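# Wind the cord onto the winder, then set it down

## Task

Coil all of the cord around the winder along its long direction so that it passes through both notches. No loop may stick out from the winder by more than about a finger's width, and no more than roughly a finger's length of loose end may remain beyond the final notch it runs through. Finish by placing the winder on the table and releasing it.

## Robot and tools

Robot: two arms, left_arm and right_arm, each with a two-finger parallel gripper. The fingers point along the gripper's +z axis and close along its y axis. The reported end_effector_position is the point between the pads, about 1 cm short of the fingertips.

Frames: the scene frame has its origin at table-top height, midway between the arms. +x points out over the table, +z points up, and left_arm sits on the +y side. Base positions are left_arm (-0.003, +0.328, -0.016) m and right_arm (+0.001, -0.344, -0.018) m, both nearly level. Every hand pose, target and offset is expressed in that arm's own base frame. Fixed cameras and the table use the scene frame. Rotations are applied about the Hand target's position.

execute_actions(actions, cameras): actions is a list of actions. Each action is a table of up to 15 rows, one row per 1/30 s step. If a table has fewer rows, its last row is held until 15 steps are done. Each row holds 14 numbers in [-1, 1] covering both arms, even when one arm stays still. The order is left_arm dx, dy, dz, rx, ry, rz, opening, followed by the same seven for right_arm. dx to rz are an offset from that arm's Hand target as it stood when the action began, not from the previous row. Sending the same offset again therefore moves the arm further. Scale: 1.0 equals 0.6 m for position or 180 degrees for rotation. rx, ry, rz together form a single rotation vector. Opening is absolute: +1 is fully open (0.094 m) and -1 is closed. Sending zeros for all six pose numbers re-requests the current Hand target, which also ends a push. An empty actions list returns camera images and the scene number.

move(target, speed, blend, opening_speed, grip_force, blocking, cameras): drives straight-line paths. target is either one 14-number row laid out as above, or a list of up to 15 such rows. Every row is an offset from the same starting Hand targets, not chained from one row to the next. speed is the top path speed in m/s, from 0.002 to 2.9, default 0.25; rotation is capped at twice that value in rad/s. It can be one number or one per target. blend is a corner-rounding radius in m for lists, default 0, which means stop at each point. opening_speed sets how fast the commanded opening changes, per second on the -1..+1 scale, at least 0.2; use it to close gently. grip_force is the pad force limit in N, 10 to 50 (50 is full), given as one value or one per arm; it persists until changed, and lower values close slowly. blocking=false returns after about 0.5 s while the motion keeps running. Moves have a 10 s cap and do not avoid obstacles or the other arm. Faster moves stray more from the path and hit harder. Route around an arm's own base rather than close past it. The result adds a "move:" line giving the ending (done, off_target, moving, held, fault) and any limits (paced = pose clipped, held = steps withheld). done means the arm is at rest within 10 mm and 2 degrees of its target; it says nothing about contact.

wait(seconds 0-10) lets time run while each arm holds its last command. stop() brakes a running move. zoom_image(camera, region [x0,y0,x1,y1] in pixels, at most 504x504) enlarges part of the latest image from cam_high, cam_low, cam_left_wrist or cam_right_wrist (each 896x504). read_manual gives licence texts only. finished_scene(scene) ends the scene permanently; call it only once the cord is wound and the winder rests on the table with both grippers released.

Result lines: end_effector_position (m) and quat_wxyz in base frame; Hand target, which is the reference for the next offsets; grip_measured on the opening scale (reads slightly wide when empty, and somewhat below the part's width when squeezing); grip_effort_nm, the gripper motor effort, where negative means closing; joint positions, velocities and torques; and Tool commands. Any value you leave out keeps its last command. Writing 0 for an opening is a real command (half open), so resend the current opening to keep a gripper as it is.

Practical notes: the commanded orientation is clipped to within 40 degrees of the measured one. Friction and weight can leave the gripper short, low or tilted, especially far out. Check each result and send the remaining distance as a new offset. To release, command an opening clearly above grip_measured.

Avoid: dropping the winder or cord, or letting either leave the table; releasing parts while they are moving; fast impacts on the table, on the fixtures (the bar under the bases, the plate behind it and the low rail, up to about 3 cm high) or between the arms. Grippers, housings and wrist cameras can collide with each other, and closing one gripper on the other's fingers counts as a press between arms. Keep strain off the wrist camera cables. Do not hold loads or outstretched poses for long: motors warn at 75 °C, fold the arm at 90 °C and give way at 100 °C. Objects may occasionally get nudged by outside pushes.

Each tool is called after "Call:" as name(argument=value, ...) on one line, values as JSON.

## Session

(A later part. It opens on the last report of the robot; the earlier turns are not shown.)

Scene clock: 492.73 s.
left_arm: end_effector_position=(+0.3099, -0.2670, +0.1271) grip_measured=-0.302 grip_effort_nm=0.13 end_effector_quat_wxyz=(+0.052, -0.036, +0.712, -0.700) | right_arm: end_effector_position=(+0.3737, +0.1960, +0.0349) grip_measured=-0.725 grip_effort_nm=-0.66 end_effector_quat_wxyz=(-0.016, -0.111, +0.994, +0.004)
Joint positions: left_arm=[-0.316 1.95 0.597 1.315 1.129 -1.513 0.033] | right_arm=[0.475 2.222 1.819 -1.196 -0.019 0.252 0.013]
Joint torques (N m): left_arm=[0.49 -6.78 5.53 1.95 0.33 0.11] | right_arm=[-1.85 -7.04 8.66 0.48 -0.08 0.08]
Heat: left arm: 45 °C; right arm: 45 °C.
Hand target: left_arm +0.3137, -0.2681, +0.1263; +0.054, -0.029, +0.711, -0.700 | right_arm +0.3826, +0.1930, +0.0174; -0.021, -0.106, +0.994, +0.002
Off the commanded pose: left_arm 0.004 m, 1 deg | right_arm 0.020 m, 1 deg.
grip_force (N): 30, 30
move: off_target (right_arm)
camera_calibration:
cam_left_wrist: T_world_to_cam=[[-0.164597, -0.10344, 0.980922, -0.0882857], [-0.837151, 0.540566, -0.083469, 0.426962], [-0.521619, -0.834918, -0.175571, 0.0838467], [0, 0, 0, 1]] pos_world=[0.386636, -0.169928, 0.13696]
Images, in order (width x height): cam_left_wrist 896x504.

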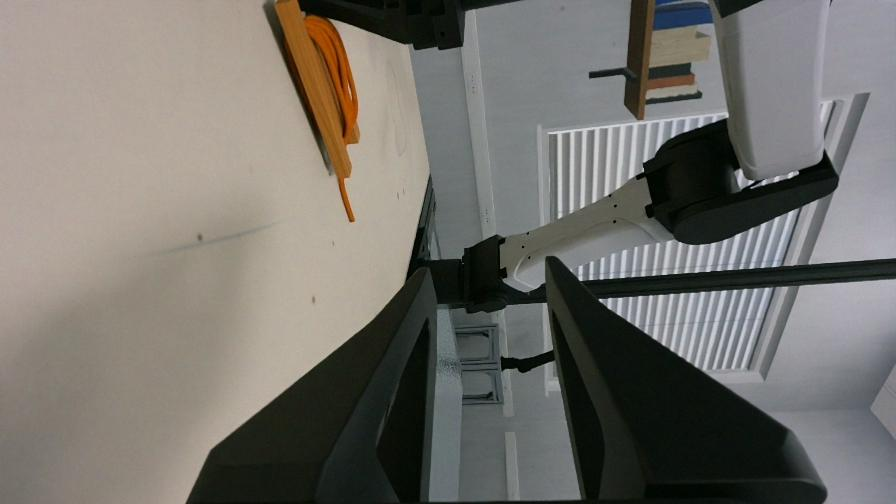

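Call:
zoom_image(camera="cam_left_wrist", region=[250, 0, 390, 240])

Scaled by 2.100 from the camera's 896x504 image, which has a finer 1280x720 frame.

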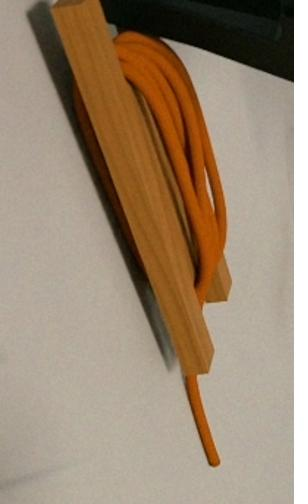

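Call:
move(target=[0, 0, 0.1, 0, 0, 0, -0.3, 0, 0, -0.0117, 0, 0, 0, -0.97], speed=0.1, cameras=["cam_left_wrist", "cam_low"])

Scene clock: 497.23 s.
left_arm: end_effector_position=(+0.3110, -0.2674, +0.1670) grip_measured=-0.302 grip_effort_nm=0.13 end_effector_quat_wxyz=(+0.034, -0.053, +0.718, -0.693) | right_arm: end_effector_position=(+0.3737, +0.1960, +0.0349) grip_measured=-0.725 grip_effort_nm=-0.66 end_effector_quat_wxyz=(-0.016, -0.111, +0.994, +0.004)
Joint positions: left_arm=[-0.316 1.756 0.644 1.024 1.13 -1.516 0.033] | right_arm=[0.475 2.222 1.819 -1.196 -0.019 0.252 0.013]
Joint torques (N m): left_arm=[0.49 -11.07 7.09 1.91 0.37 0.13] | right_arm=[-1.84 -6.67 6.65 0.69 -0.08 0.09]
Heat: left arm: 45 °C; right arm: 44 °C.
Hand target: left_arm +0.3136, -0.2681, +0.1861; +0.054, -0.029, +0.711, -0.700 | right_arm +0.3826, +0.1930, +0.0104; -0.021, -0.106, +0.994, +0.002
Off the commanded pose: left_arm 0.019 m, 4 deg | right_arm 0.026 m, 1 deg.
grip_force (N): 30, 30
move: off_target (left_arm, right_arm)
camera_calibration:
cam_left_wrist: T_world_to_cam=[[-0.113907, -0.118227, 0.986432, -0.147842], [-0.839722, 0.542073, -0.031997, 0.423943], [-0.530935, -0.831973, -0.161024, 0.0922601], [0, 0, 0, 1]] pos_world=[0.388138, -0.170529, 0.174257]
Images, in order (width x height): cam_low 896x504, cam_left_wrist 896x504.

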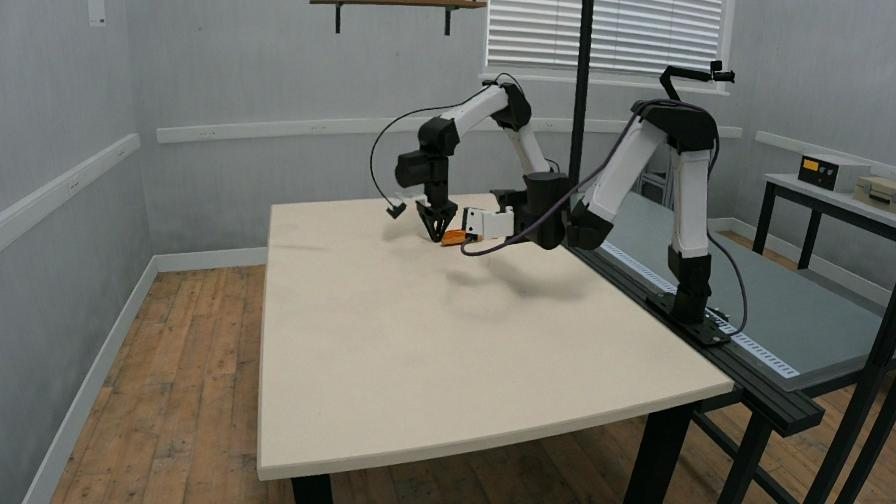

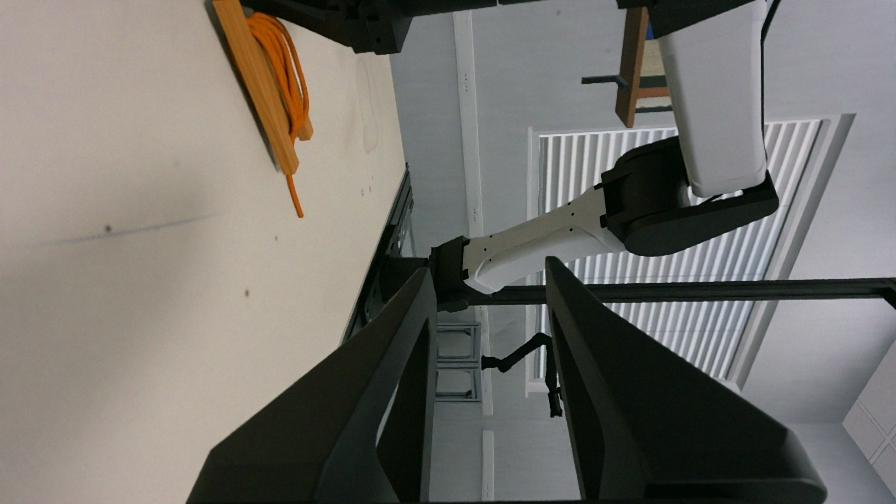

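Call:
zoom_image(camera="cam_low", region=[415, 210, 505, 260])

Call:
zoom_image(camera="cam_left_wrist", region=[190, 0, 330, 230])

Scaled by 5.600 from the camera's 896x504 image, which has a finer 1280x720 frame.

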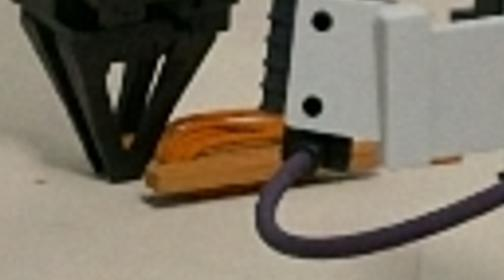

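Scaled by 2.191 from the camera's 896x504 image, which has a finer 1280x720 frame.

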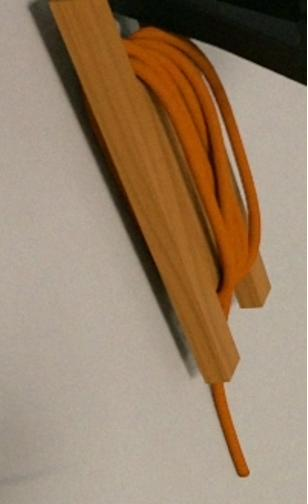

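Call:
execute_actions(actions=[], cameras=["cam_low", "cam_left_wrist"])

Scene clock: 499.27 s.
left_arm: end_effector_position=(+0.3110, -0.2674, +0.1669) grip_measured=-0.302 grip_effort_nm=0.13 end_effector_quat_wxyz=(+0.034, -0.053, +0.718, -0.693) | right_arm: end_effector_position=(+0.3737, +0.1960, +0.0349) grip_measured=-0.725 grip_effort_nm=-0.66 end_effector_quat_wxyz=(-0.016, -0.111, +0.994, +0.004)
Joint positions: left_arm=[-0.316 1.756 0.644 1.024 1.13 -1.516 0.033] | right_arm=[0.475 2.222 1.819 -1.196 -0.019 0.252 0.013]
Joint velocities: within noise
Joint torques (N m): left_arm=[0.49 -11.08 7.1 1.93 0.35 0.14] | right_arm=[-1.85 -6.67 6.65 0.69 -0.08 0.08]
Heat: left arm: 45 °C; right arm: 44 °C.
Hand target: left_arm +0.3136, -0.2681, +0.1861; +0.054, -0.029, +0.711, -0.700 | right_arm +0.3826, +0.1930, +0.0104; -0.021, -0.106, +0.994, +0.002
Tool commands: left_gripper/opening=-0.3 right_gripper/opening=-0.97
Off the commanded pose: left_arm 0.020 m, 4 deg | right_arm 0.026 m, 1 deg.
grip_force (N): 30, 30
camera_calibration:
cam_left_wrist: T_world_to_cam=[[-0.113522, -0.118357, 0.986461, -0.148019], [-0.839765, 0.542029, -0.031607, 0.423884], [-0.530949, -0.831983, -0.160924, 0.0922467], [0, 0, 0, 1]] pos_world=[0.388138, -0.170529, 0.174257]
Images, in order (width x height): cam_low 896x504, cam_left_wrist 896x504.

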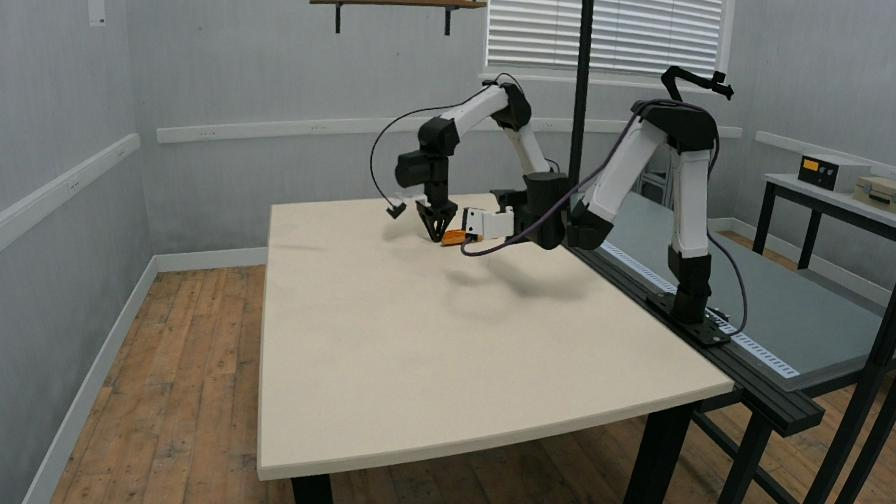

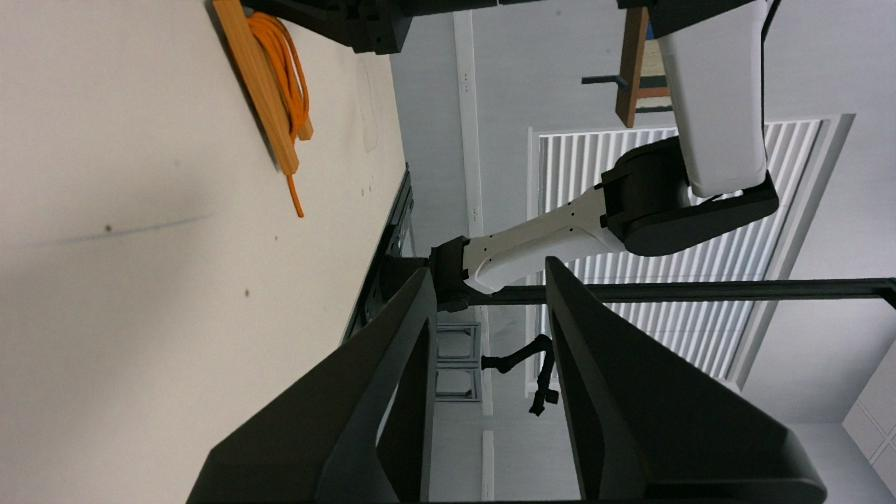

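Call:
zoom_image(camera="cam_left_wrist", region=[190, 0, 350, 230])

Call:
zoom_image(camera="cam_low", region=[405, 190, 515, 260])

Scaled by 2.191 from the camera's 896x504 image, which has a finer 1280x720 frame.

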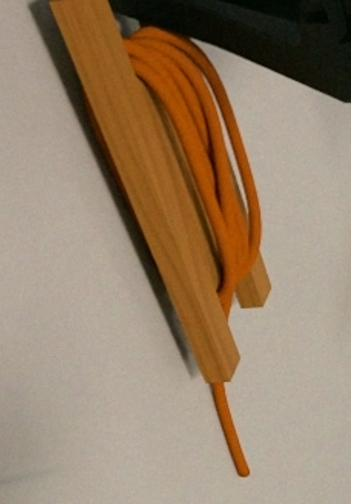

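Scaled by 4.582 from the camera's 896x504 image, which has a finer 1280x720 frame.

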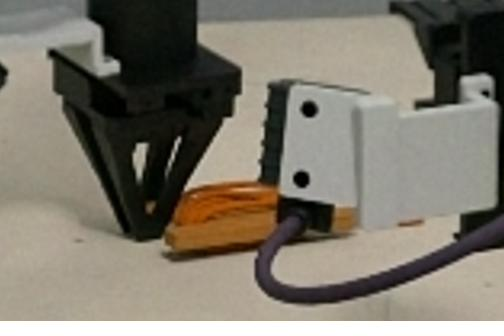

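Call:
move(target=[0, 0, 0, 0, 0, 0, -0.3, 0, 0, -0.01333, 0, 0, 0, -0.97], speed=0.03, cameras=["cam_left_wrist"])

Call:
zoom_image(camera="cam_left_wrist", region=[190, 0, 350, 230])

Scene clock: 502.07 s.
left_arm: end_effector_position=(+0.3110, -0.2674, +0.1669) grip_measured=-0.302 grip_effort_nm=0.13 end_effector_quat_wxyz=(+0.034, -0.053, +0.718, -0.693) | right_arm: end_effector_position=(+0.3739, +0.1961, +0.0346) grip_measured=-0.725 grip_effort_nm=-0.66 end_effector_quat_wxyz=(-0.016, -0.112, +0.994, +0.004)
Joint positions: left_arm=[-0.316 1.756 0.644 1.023 1.13 -1.516 0.033] | right_arm=[0.475 2.222 1.819 -1.195 -0.019 0.251 0.013]
Joint torques (N m): left_arm=[0.51 -11.02 7.08 1.93 0.36 0.14] | right_arm=[-1.84 -6.24 4.44 0.92 -0.08 0.09]
Heat: left arm: 46 °C; right arm: 43 °C.
Hand target: left_arm +0.3136, -0.2681, +0.1861; +0.054, -0.029, +0.711, -0.700 | right_arm +0.3826, +0.1930, +0.0022; -0.021, -0.106, +0.994, +0.002
Off the commanded pose: left_arm 0.019 m, 4 deg | right_arm 0.034 m, 1 deg.
grip_force (N): 30, 30
move: off_target (left_arm, right_arm)
camera_calibration:
cam_left_wrist: T_world_to_cam=[[-0.113491, -0.118492, 0.986448, -0.147953], [-0.839774, 0.542021, -0.0315081, 0.423866], [-0.530942, -0.831969, -0.161021, 0.0922472], [0, 0, 0, 1]] pos_world=[0.388138, -0.170529, 0.174157]
Images, in order (width x height): cam_left_wrist 896x504.

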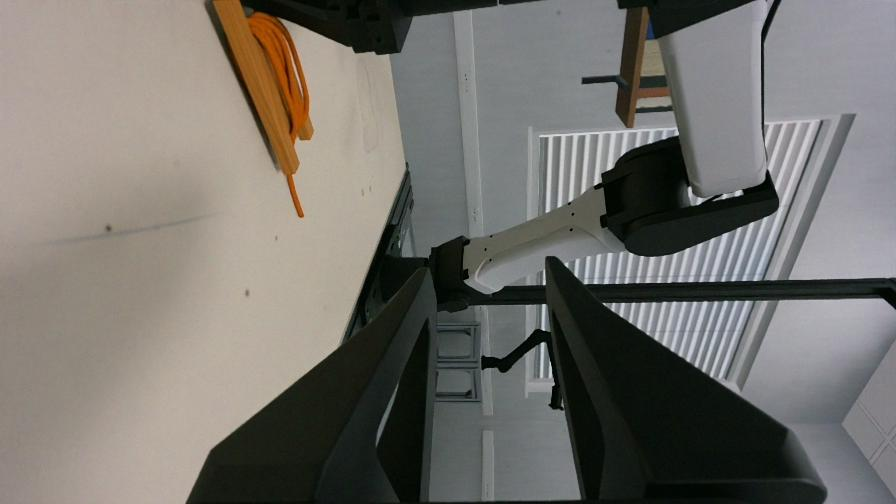

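Scaled by 2.191 from the camera's 896x504 image, which has a finer 1280x720 frame.

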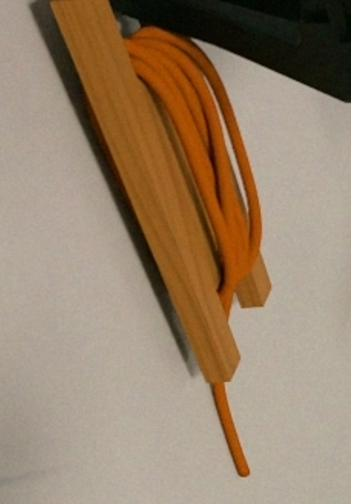

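Call:
move(target=[0, 0, 0, 0, 0, 0, -0.3, 0, 0, 0.0333, 0, 0, 0, -0.97], speed=0.06, cameras=[])

Call:
move(target=[0, 0, 0, 0, 0, 0, -0.3, 0, 0, 0, 0, 0, 0, -0.5], speed=0.06, opening_speed=0.5, cameras=["cam_left_wrist", "cam_right_wrist", "cam_low"])

Call:
zoom_image(camera="cam_left_wrist", region=[190, 0, 350, 230])

Scene clock: 503.43 s.
left_arm: end_effector_position=(+0.3110, -0.2674, +0.1669) grip_measured=-0.302 grip_effort_nm=0.13 end_effector_quat_wxyz=(+0.034, -0.053, +0.718, -0.693) | right_arm: end_effector_position=(+0.3737, +0.1960, +0.0352) grip_measured=-0.725 grip_effort_nm=-0.66 end_effector_quat_wxyz=(-0.018, -0.112, +0.994, +0.003)
Joint positions: left_arm=[-0.316 1.756 0.644 1.023 1.13 -1.516 0.033] | right_arm=[0.475 2.226 1.827 -1.204 -0.019 0.251 0.013]
Joint torques (N m): left_arm=[0.5 -11.08 7.09 1.93 0.37 0.14] | right_arm=[-1.85 -7.75 9.32 0.38 -0.08 0.09]
Heat: left arm: 46 °C; right arm: 43 °C.
Hand target: left_arm +0.3136, -0.2681, +0.1861; +0.054, -0.029, +0.711, -0.700 | right_arm +0.3826, +0.1930, +0.0223; -0.021, -0.106, +0.994, +0.002
Off the commanded pose: left_arm 0.019 m, 4 deg | right_arm 0.016 m, 1 deg.
grip_force (N): 30, 30
move: off_target (left_arm, right_arm)
No camera images: "cameras" was empty.

Scene clock: 504.60 s.
left_arm: end_effector_position=(+0.3110, -0.2674, +0.1669) grip_measured=-0.302 grip_effort_nm=0.13 end_effector_quat_wxyz=(+0.034, -0.053, +0.718, -0.693) | right_arm: end_effector_position=(+0.3745, +0.1928, +0.0352) grip_measured=-0.502 grip_effort_nm=0.10 end_effector_quat_wxyz=(-0.020, -0.108, +0.994, +0.002)
Joint positions: left_arm=[-0.316 1.756 0.644 1.023 1.13 -1.516 0.033] | right_arm=[0.468 2.226 1.827 -1.207 -0.019 0.251 0.023]
Joint torques (N m): left_arm=[0.51 -11.06 7.05 1.94 0.36 0.15] | right_arm=[-1.09 -7.73 9.33 0.4 -0.08 0.09]
Heat: left arm: 46 °C; right arm: 43 °C.
Hand target: left_arm +0.3136, -0.2681, +0.1861; +0.054, -0.029, +0.711, -0.700 | right_arm +0.3826, +0.1931, +0.0223; -0.021, -0.106, +0.994, +0.002
Off the commanded pose: left_arm 0.019 m, 4 deg | right_arm 0.015 m, 0 deg.
grip_force (N): 30, 30
move: off_target (left_arm, right_arm)
camera_calibration:
cam_left_wrist: T_world_to_cam=[[-0.113491, -0.118492, 0.986448, -0.147953], [-0.839774, 0.542021, -0.0315081, 0.423866], [-0.530942, -0.831969, -0.161021, 0.0922472], [0, 0, 0, 1]] pos_world=[0.388138, -0.170529, 0.174157]
cam_right_wrist: T_world_to_cam=[[0.0745796, -0.996042, -0.0483527, 0.177564], [-0.731455, -0.0875964, 0.67624, 0.280846], [-0.677799, -0.0150658, -0.735093, 0.404697], [0, 0, 0, 1]] pos_world=[0.466487, 0.207559, 0.116157]
Images, in order (width x height): cam_low 896x504, cam_left_wrist 896x504, cam_right_wrist 896x504.

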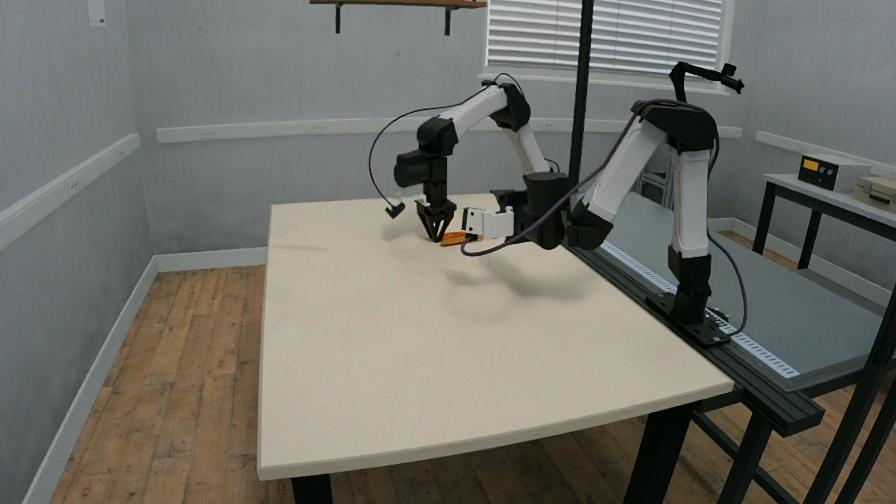

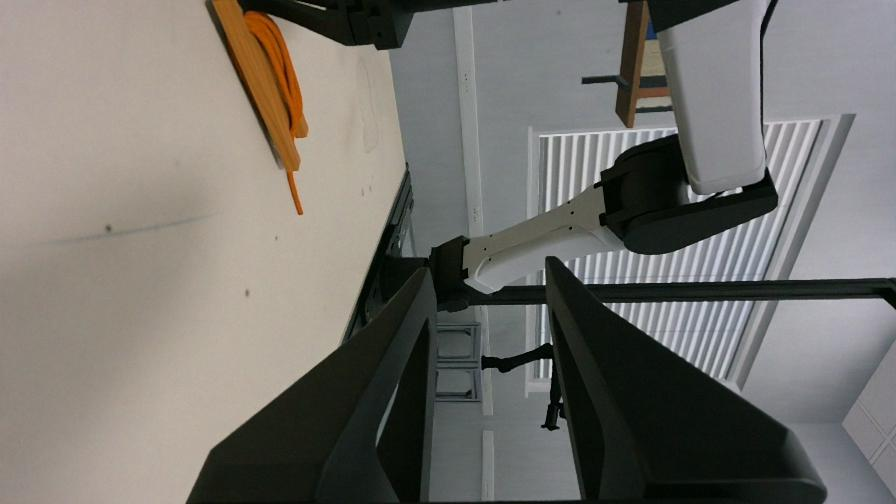

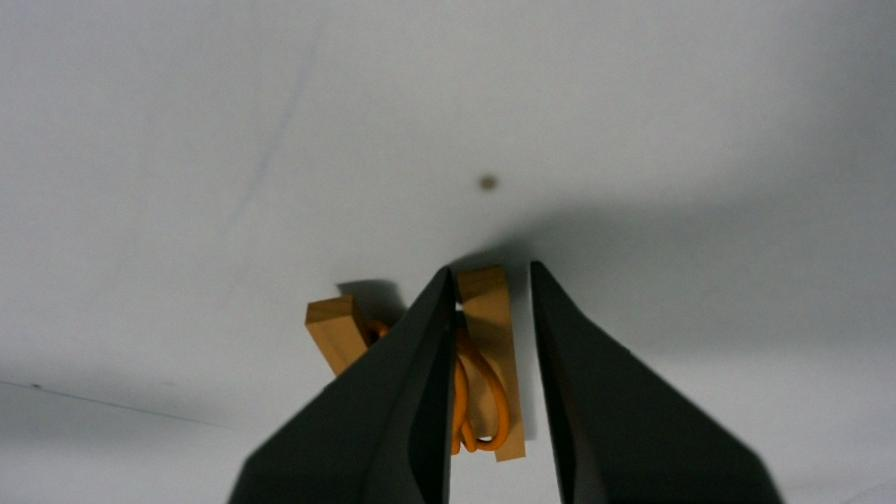

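Scaled by 2.191 from the camera's 896x504 image, which has a finer 1280x720 frame.

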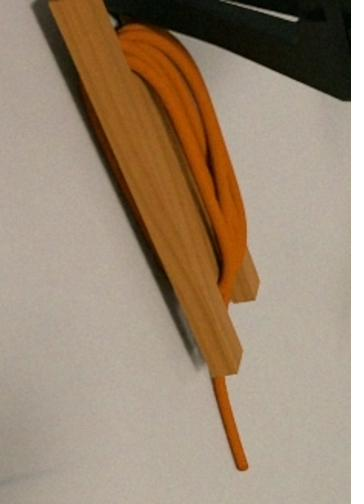

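Call:
zoom_image(camera="cam_right_wrist", region=[280, 230, 600, 504])

Scaled by 1.575 from the camera's 896x504 image, which has a finer 1280x720 frame.

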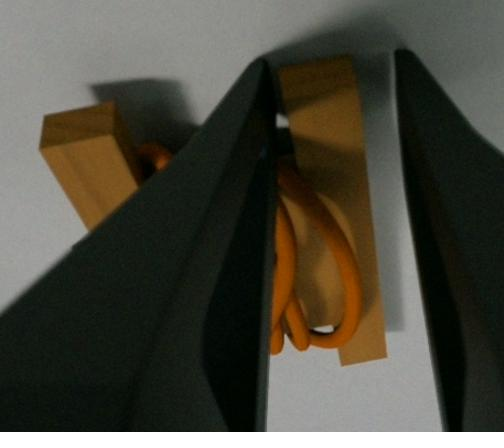

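Call:
move(target=[[0, 0, 0, 0, 0, 0, -0.3, 0.012, 0, 0.05, 0, 0, 0, -0.5], [0, 0, 0, 0, 0, 0, -0.3, 0.02, 0, 0.25, 0, 0, 0, -0.5]], speed=0.15, blend=0.02, cameras=["cam_left_wrist", "cam_right_wrist", "cam_high"])

Call:
zoom_image(camera="cam_left_wrist", region=[190, 0, 350, 230])

Call:
zoom_image(camera="cam_right_wrist", region=[280, 230, 600, 504])

Scene clock: 508.07 s.
left_arm: end_effector_position=(+0.3110, -0.2674, +0.1669) grip_measured=-0.302 grip_effort_nm=0.13 end_effector_quat_wxyz=(+0.034, -0.053, +0.718, -0.693) | right_arm: end_effector_position=(+0.3893, +0.1977, +0.1470) grip_measured=-0.502 grip_effort_nm=0.08 end_effector_quat_wxyz=(+0.021, -0.109, +0.994, +0.018)
Joint positions: left_arm=[-0.316 1.756 0.644 1.023 1.13 -1.516 0.033] | right_arm=[0.462 2.234 2.288 -1.574 -0.019 0.244 0.023]
Joint torques (N m): left_arm=[0.53 -11.12 7.05 1.91 0.35 0.14] | right_arm=[-1.77 -15.27 11.03 0.27 -0.08 0.07]
Heat: left arm: 46 °C; right arm: 43 °C.
Hand target: left_arm +0.3136, -0.2681, +0.1861; +0.054, -0.029, +0.711, -0.700 | right_arm +0.3946, +0.1930, +0.1723; -0.021, -0.106, +0.994, +0.002
Off the commanded pose: left_arm 0.019 m, 4 deg | right_arm 0.026 m, 5 deg.
joint sent to its limit (right arm) — joint 4 (wrist pitch), lower limit. The joint targets are off in orientation, not in position.
grip_force (N): 30, 30
move: off_target (left_arm, right_arm); blend cut to 0.0154 m at target 1
camera_calibration:
cam_left_wrist: T_world_to_cam=[[-0.113491, -0.118492, 0.986448, -0.147953], [-0.839774, 0.542021, -0.0315081, 0.423866], [-0.530942, -0.831969, -0.161021, 0.0922472], [0, 0, 0, 1]] pos_world=[0.388138, -0.170529, 0.174157]
cam_right_wrist: T_world_to_cam=[[0.0815695, -0.993389, -0.0807773, 0.18821], [-0.781143, -0.114056, 0.613846, 0.250202], [-0.619, 0.0130275, -0.785283, 0.475901], [0, 0, 0, 1]] pos_world=[0.474674, 0.209303, 0.235335]
Images, in order (width x height): cam_high 896x504, cam_left_wrist 896x504, cam_right_wrist 896x504.

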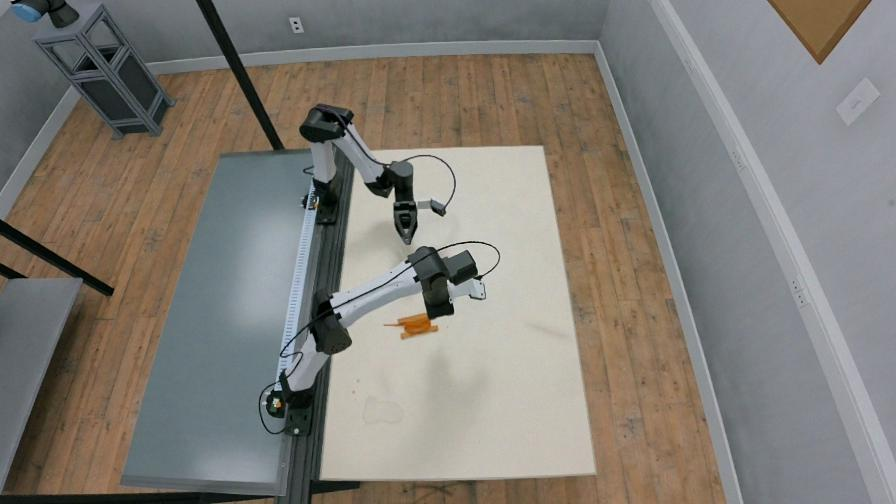

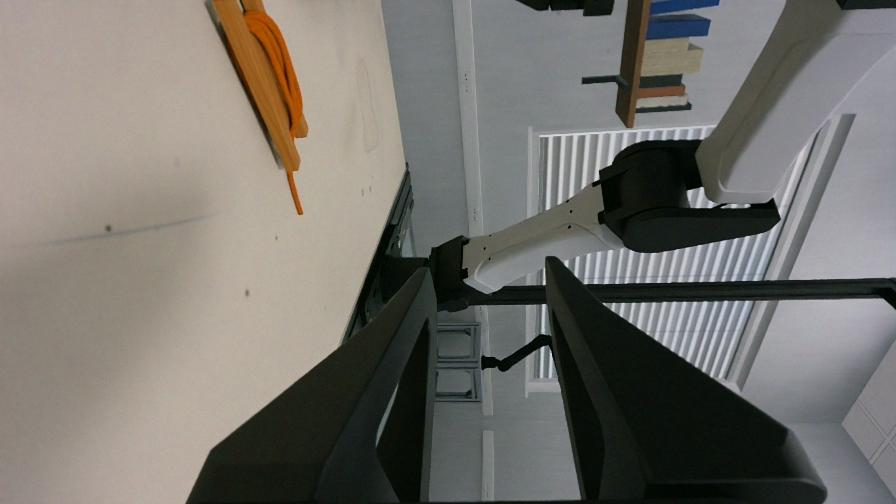

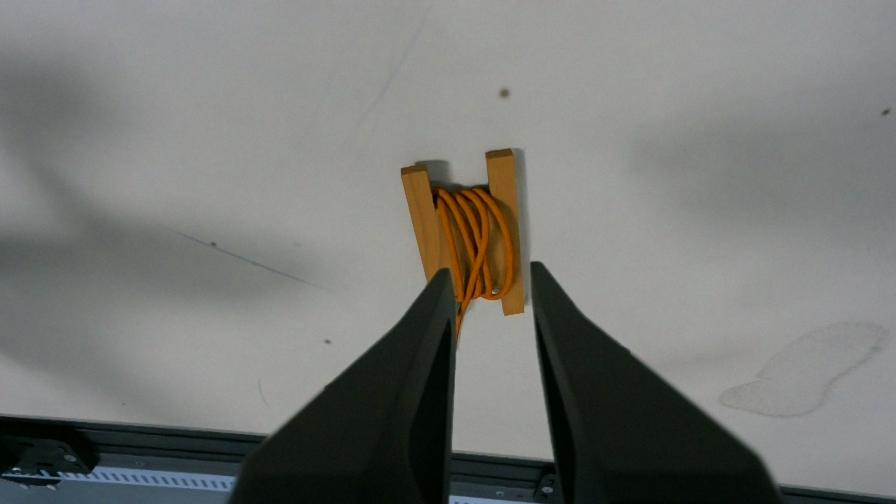

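Scaled by 2.191 from the camera's 896x504 image, which has a finer 1280x720 frame.

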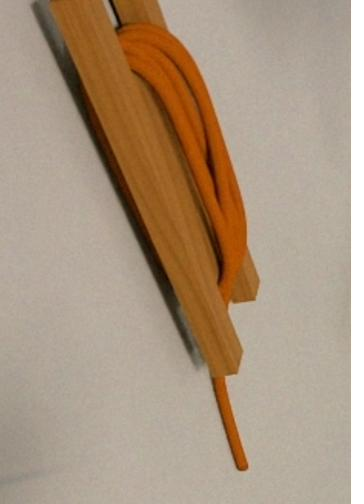

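Scaled by 1.575 from the camera's 896x504 image, which has a finer 1280x720 frame.

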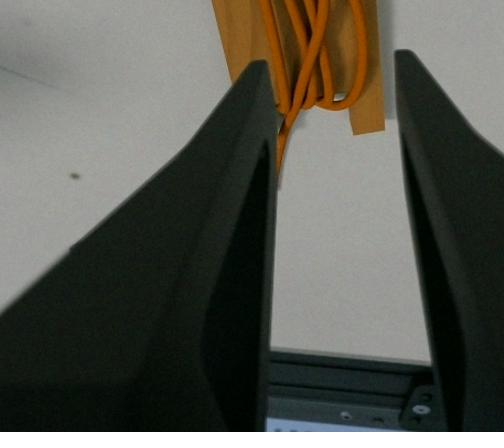

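Call:
zoom_image(camera="cam_right_wrist", region=[380, 130, 560, 350])

Call:
zoom_image(camera="cam_high", region=[370, 290, 460, 350])

Scaled by 2.291 from the camera's 896x504 image, which has a finer 1280x720 frame.

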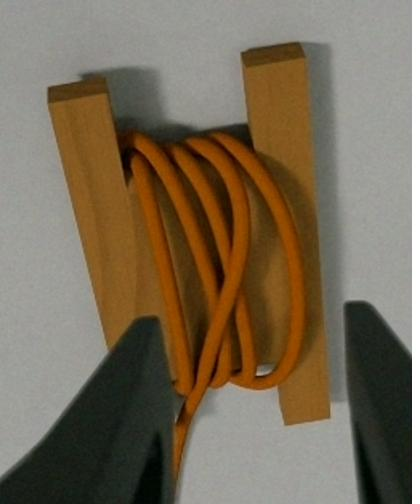

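Scaled by 5.600 from the camera's 896x504 image, which has a finer 1280x720 frame.

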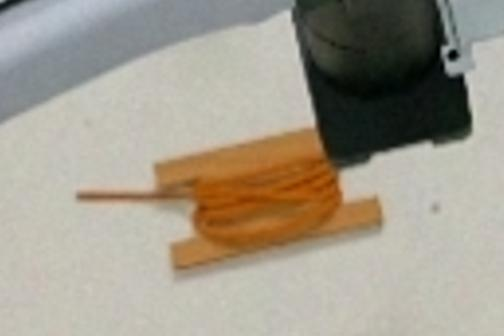

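Call:
finished_scene(scene=1)

The scene is finished: the task was done.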